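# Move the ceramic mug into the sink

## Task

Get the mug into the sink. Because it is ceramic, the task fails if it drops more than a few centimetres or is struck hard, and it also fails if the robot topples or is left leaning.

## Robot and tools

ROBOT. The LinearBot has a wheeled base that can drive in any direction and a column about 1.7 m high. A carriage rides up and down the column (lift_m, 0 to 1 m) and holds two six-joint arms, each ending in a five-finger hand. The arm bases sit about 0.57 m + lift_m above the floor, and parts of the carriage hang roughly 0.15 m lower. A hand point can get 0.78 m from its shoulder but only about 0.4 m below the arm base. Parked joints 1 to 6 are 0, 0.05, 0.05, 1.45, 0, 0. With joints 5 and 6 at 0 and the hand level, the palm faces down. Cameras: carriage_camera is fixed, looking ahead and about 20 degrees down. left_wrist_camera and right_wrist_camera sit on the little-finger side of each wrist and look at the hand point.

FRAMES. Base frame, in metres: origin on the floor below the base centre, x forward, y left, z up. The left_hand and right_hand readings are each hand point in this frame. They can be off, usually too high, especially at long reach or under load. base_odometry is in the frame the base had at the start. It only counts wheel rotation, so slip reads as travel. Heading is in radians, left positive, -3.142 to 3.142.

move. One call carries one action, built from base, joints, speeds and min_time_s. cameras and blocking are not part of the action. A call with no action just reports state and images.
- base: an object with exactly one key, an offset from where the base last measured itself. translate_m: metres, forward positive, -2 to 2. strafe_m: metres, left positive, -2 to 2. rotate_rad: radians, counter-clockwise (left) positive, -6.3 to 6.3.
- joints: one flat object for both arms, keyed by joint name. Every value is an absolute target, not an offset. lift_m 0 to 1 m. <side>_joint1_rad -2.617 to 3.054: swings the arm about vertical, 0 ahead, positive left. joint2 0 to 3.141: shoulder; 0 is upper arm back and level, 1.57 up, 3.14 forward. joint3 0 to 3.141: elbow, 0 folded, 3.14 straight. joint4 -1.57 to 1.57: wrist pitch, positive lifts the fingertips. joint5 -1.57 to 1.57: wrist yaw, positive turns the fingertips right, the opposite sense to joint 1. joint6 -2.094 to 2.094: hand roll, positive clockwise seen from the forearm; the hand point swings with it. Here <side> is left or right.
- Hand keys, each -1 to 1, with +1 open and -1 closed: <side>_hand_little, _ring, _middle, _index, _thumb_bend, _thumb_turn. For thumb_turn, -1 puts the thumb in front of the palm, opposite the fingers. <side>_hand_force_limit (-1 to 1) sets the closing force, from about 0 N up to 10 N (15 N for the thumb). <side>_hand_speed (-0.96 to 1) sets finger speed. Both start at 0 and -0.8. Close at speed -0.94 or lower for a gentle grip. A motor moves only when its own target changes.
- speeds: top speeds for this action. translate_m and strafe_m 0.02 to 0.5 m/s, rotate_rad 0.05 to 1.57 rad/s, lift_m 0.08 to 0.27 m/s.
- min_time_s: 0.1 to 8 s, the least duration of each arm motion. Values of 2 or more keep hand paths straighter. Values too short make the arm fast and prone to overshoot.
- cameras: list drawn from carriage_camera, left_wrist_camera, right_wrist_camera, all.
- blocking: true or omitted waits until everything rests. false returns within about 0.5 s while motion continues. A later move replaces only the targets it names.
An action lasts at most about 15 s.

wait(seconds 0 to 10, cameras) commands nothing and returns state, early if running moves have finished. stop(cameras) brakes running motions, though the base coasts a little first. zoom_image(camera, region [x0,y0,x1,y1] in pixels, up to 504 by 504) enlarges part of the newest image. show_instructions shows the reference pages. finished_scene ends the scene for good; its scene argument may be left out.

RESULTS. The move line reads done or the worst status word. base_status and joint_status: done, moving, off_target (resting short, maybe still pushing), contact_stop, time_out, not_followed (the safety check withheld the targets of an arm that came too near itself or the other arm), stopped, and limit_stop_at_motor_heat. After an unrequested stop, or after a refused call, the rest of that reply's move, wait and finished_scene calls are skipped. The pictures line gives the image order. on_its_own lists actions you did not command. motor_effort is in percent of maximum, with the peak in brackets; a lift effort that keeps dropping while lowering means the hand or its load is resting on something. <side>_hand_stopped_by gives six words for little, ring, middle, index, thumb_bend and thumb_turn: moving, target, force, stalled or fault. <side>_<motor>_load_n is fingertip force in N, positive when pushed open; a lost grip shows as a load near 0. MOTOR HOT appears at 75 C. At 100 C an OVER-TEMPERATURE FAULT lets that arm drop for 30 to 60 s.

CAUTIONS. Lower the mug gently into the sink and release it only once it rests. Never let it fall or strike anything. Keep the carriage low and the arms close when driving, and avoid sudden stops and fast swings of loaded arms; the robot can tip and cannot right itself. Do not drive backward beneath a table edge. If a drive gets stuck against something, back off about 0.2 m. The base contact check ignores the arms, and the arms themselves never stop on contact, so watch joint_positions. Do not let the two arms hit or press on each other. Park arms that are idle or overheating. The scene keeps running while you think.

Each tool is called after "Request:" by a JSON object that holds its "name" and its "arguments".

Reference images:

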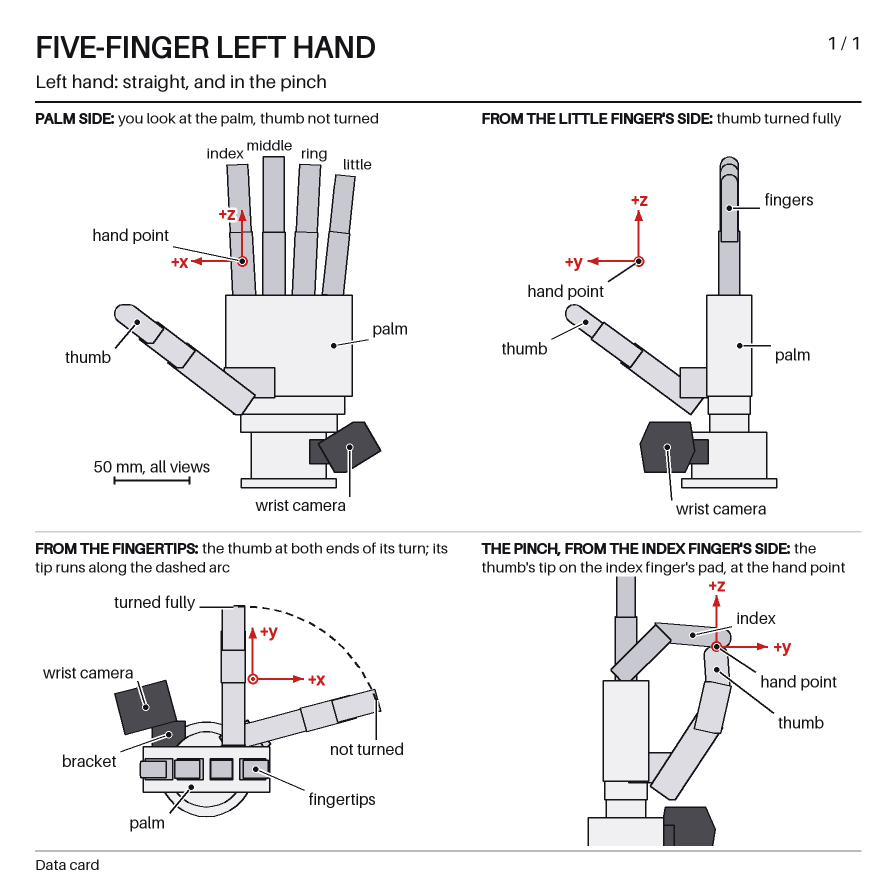

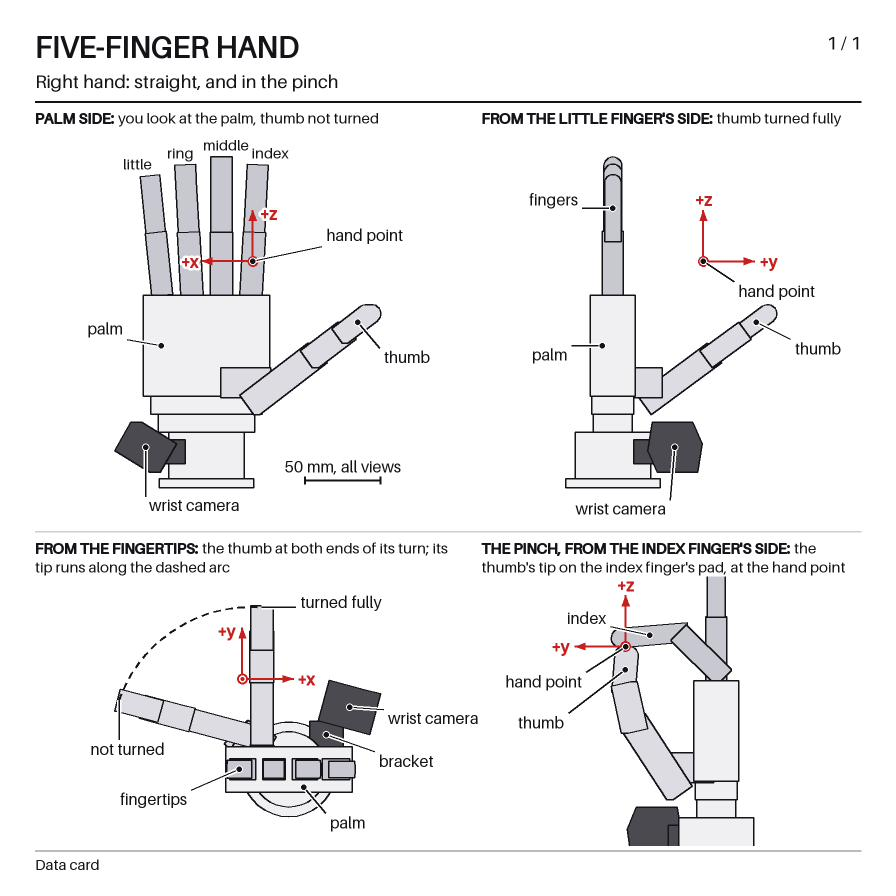

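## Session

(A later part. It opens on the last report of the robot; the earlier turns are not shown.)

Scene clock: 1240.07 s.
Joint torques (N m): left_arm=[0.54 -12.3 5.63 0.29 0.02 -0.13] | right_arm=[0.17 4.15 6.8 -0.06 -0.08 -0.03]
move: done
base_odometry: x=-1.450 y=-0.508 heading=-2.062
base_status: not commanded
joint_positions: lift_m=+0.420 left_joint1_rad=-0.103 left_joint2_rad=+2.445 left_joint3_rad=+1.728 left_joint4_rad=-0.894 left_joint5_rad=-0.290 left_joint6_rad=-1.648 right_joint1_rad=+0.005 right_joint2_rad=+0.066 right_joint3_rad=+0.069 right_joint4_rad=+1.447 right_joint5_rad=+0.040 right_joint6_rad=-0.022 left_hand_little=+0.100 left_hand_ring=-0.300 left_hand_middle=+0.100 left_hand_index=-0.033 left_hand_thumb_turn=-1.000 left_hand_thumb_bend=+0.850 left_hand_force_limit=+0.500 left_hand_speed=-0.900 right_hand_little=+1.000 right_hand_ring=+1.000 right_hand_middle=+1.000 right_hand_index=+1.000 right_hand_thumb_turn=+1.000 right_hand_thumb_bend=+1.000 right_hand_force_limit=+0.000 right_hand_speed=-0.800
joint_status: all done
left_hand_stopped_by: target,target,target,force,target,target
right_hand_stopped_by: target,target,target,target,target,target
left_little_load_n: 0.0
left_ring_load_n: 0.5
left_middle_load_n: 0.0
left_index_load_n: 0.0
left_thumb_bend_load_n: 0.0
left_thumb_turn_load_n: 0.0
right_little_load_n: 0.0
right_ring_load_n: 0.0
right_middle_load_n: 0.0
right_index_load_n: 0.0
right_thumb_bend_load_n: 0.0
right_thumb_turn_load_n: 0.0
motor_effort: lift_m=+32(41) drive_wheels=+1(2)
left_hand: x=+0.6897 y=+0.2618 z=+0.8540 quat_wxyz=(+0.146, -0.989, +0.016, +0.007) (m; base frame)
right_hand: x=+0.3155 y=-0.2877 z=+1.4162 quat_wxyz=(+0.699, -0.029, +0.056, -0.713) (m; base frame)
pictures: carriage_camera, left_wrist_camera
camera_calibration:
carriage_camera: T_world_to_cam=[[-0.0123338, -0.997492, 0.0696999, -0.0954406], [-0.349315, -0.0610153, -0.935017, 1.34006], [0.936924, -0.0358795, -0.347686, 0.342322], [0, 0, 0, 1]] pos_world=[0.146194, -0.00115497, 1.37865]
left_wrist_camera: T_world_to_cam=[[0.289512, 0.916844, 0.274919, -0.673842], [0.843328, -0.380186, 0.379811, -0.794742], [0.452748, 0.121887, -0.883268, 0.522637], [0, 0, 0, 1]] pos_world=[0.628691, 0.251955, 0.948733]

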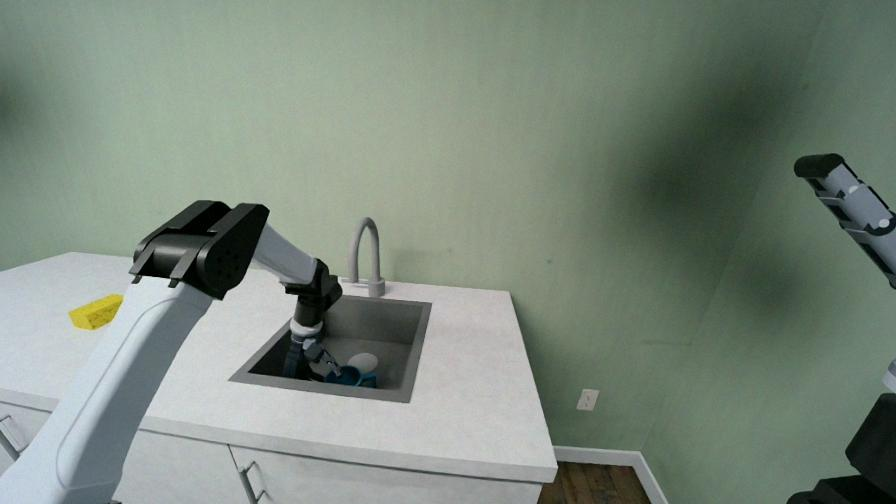

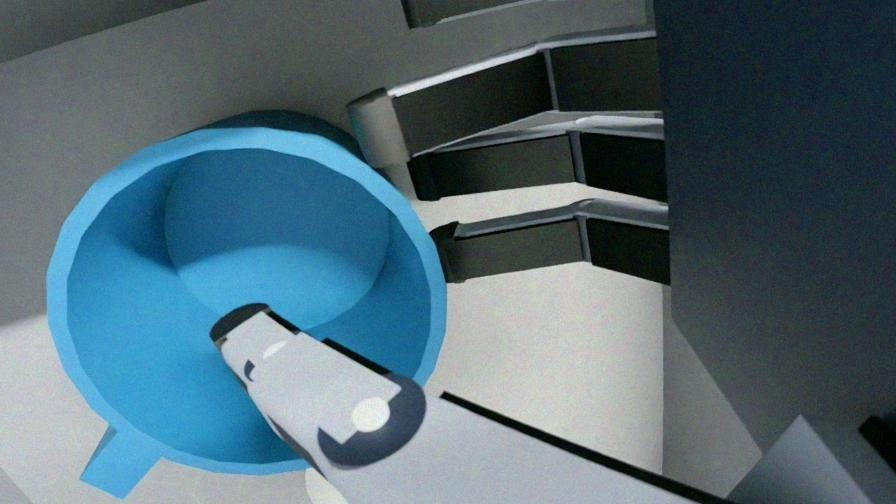

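Request:
{"name": "move", "arguments": {"joints": {"lift_m": 0.6}, "speeds": {"lift_m": 0.1}, "cameras": ["left_wrist_camera", "carriage_camera"]}}

Request:
{"name": "zoom_image", "arguments": {"camera": "carriage_camera", "region": [240, 270, 440, 470]}}

Scene clock: 1246.10 s.
Joint torques (N m): left_arm=[0.58 -12.57 5.65 0.24 0.01 -0.03] | right_arm=[0.17 4.14 6.83 -0.07 -0.08 -0.03]
move: done
base_odometry: x=-1.450 y=-0.508 heading=-2.062
base_status: not commanded
joint_positions: lift_m=+0.600 left_joint1_rad=-0.103 left_joint2_rad=+2.445 left_joint3_rad=+1.728 left_joint4_rad=-0.886 left_joint5_rad=-0.289 left_joint6_rad=-1.648 right_joint1_rad=+0.005 right_joint2_rad=+0.066 right_joint3_rad=+0.069 right_joint4_rad=+1.447 right_joint5_rad=+0.040 right_joint6_rad=-0.022 left_hand_little=+0.100 left_hand_ring=-0.300 left_hand_middle=+0.100 left_hand_index=-0.033 left_hand_thumb_turn=-1.000 left_hand_thumb_bend=+0.850 left_hand_force_limit=+0.500 left_hand_speed=-0.900 right_hand_little=+1.000 right_hand_ring=+1.000 right_hand_middle=+1.000 right_hand_index=+1.000 right_hand_thumb_turn=+1.000 right_hand_thumb_bend=+1.000 right_hand_force_limit=+0.000 right_hand_speed=-0.800
joint_status: all done
left_hand_stopped_by: target,target,target,force,target,target
right_hand_stopped_by: target,target,target,target,target,target
left_little_load_n: 0.0
left_ring_load_n: 0.0
left_middle_load_n: 0.0
left_index_load_n: 0.5
left_thumb_bend_load_n: 0.0
left_thumb_turn_load_n: 0.0
right_little_load_n: 0.0
right_ring_load_n: 0.0
right_middle_load_n: 0.0
right_index_load_n: 0.0
right_thumb_bend_load_n: 0.0
right_thumb_turn_load_n: 0.0
motor_effort: lift_m=+31(41) drive_wheels=+1(2)
left_hand: x=+0.6919 y=+0.2614 z=+1.0343 quat_wxyz=(+0.145, -0.989, +0.015, +0.003) (m; base frame)
right_hand: x=+0.3155 y=-0.2877 z=+1.5962 quat_wxyz=(+0.699, -0.029, +0.056, -0.713) (m; base frame)
pictures: carriage_camera, left_wrist_camera
camera_calibration:
carriage_camera: T_world_to_cam=[[-0.0123338, -0.997492, 0.0696999, -0.107987], [-0.349315, -0.0610153, -0.935017, 1.50836], [0.936924, -0.0358795, -0.347686, 0.404906], [0, 0, 0, 1]] pos_world=[0.146194, -0.00115497, 1.55865]
left_wrist_camera: T_world_to_cam=[[0.287288, 0.917304, 0.275715, -0.72313], [0.840317, -0.379522, 0.38708, -0.870858], [0.45971, 0.120485, -0.879858, 0.672875], [0, 0, 0, 1]] pos_world=[0.630216, 0.25175, 1.1285]

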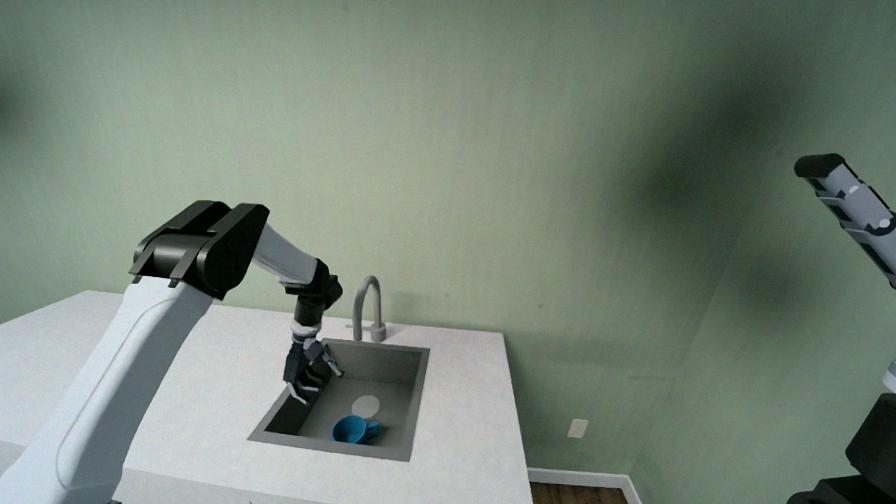

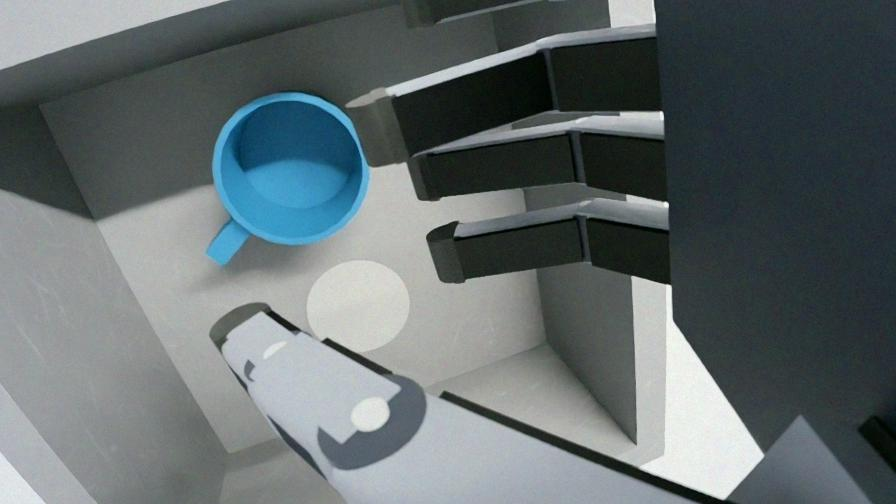

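Scaled by 2.520 from the camera's 896x504 image, which has a finer 1280x720 frame.

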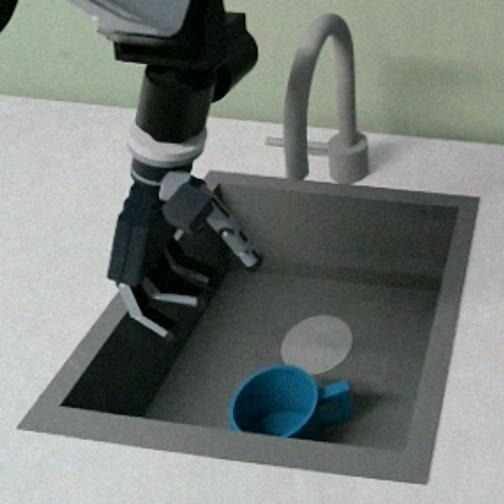

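Request:
{"name": "finished_scene", "arguments": {}}

The scene is finished: the task was done.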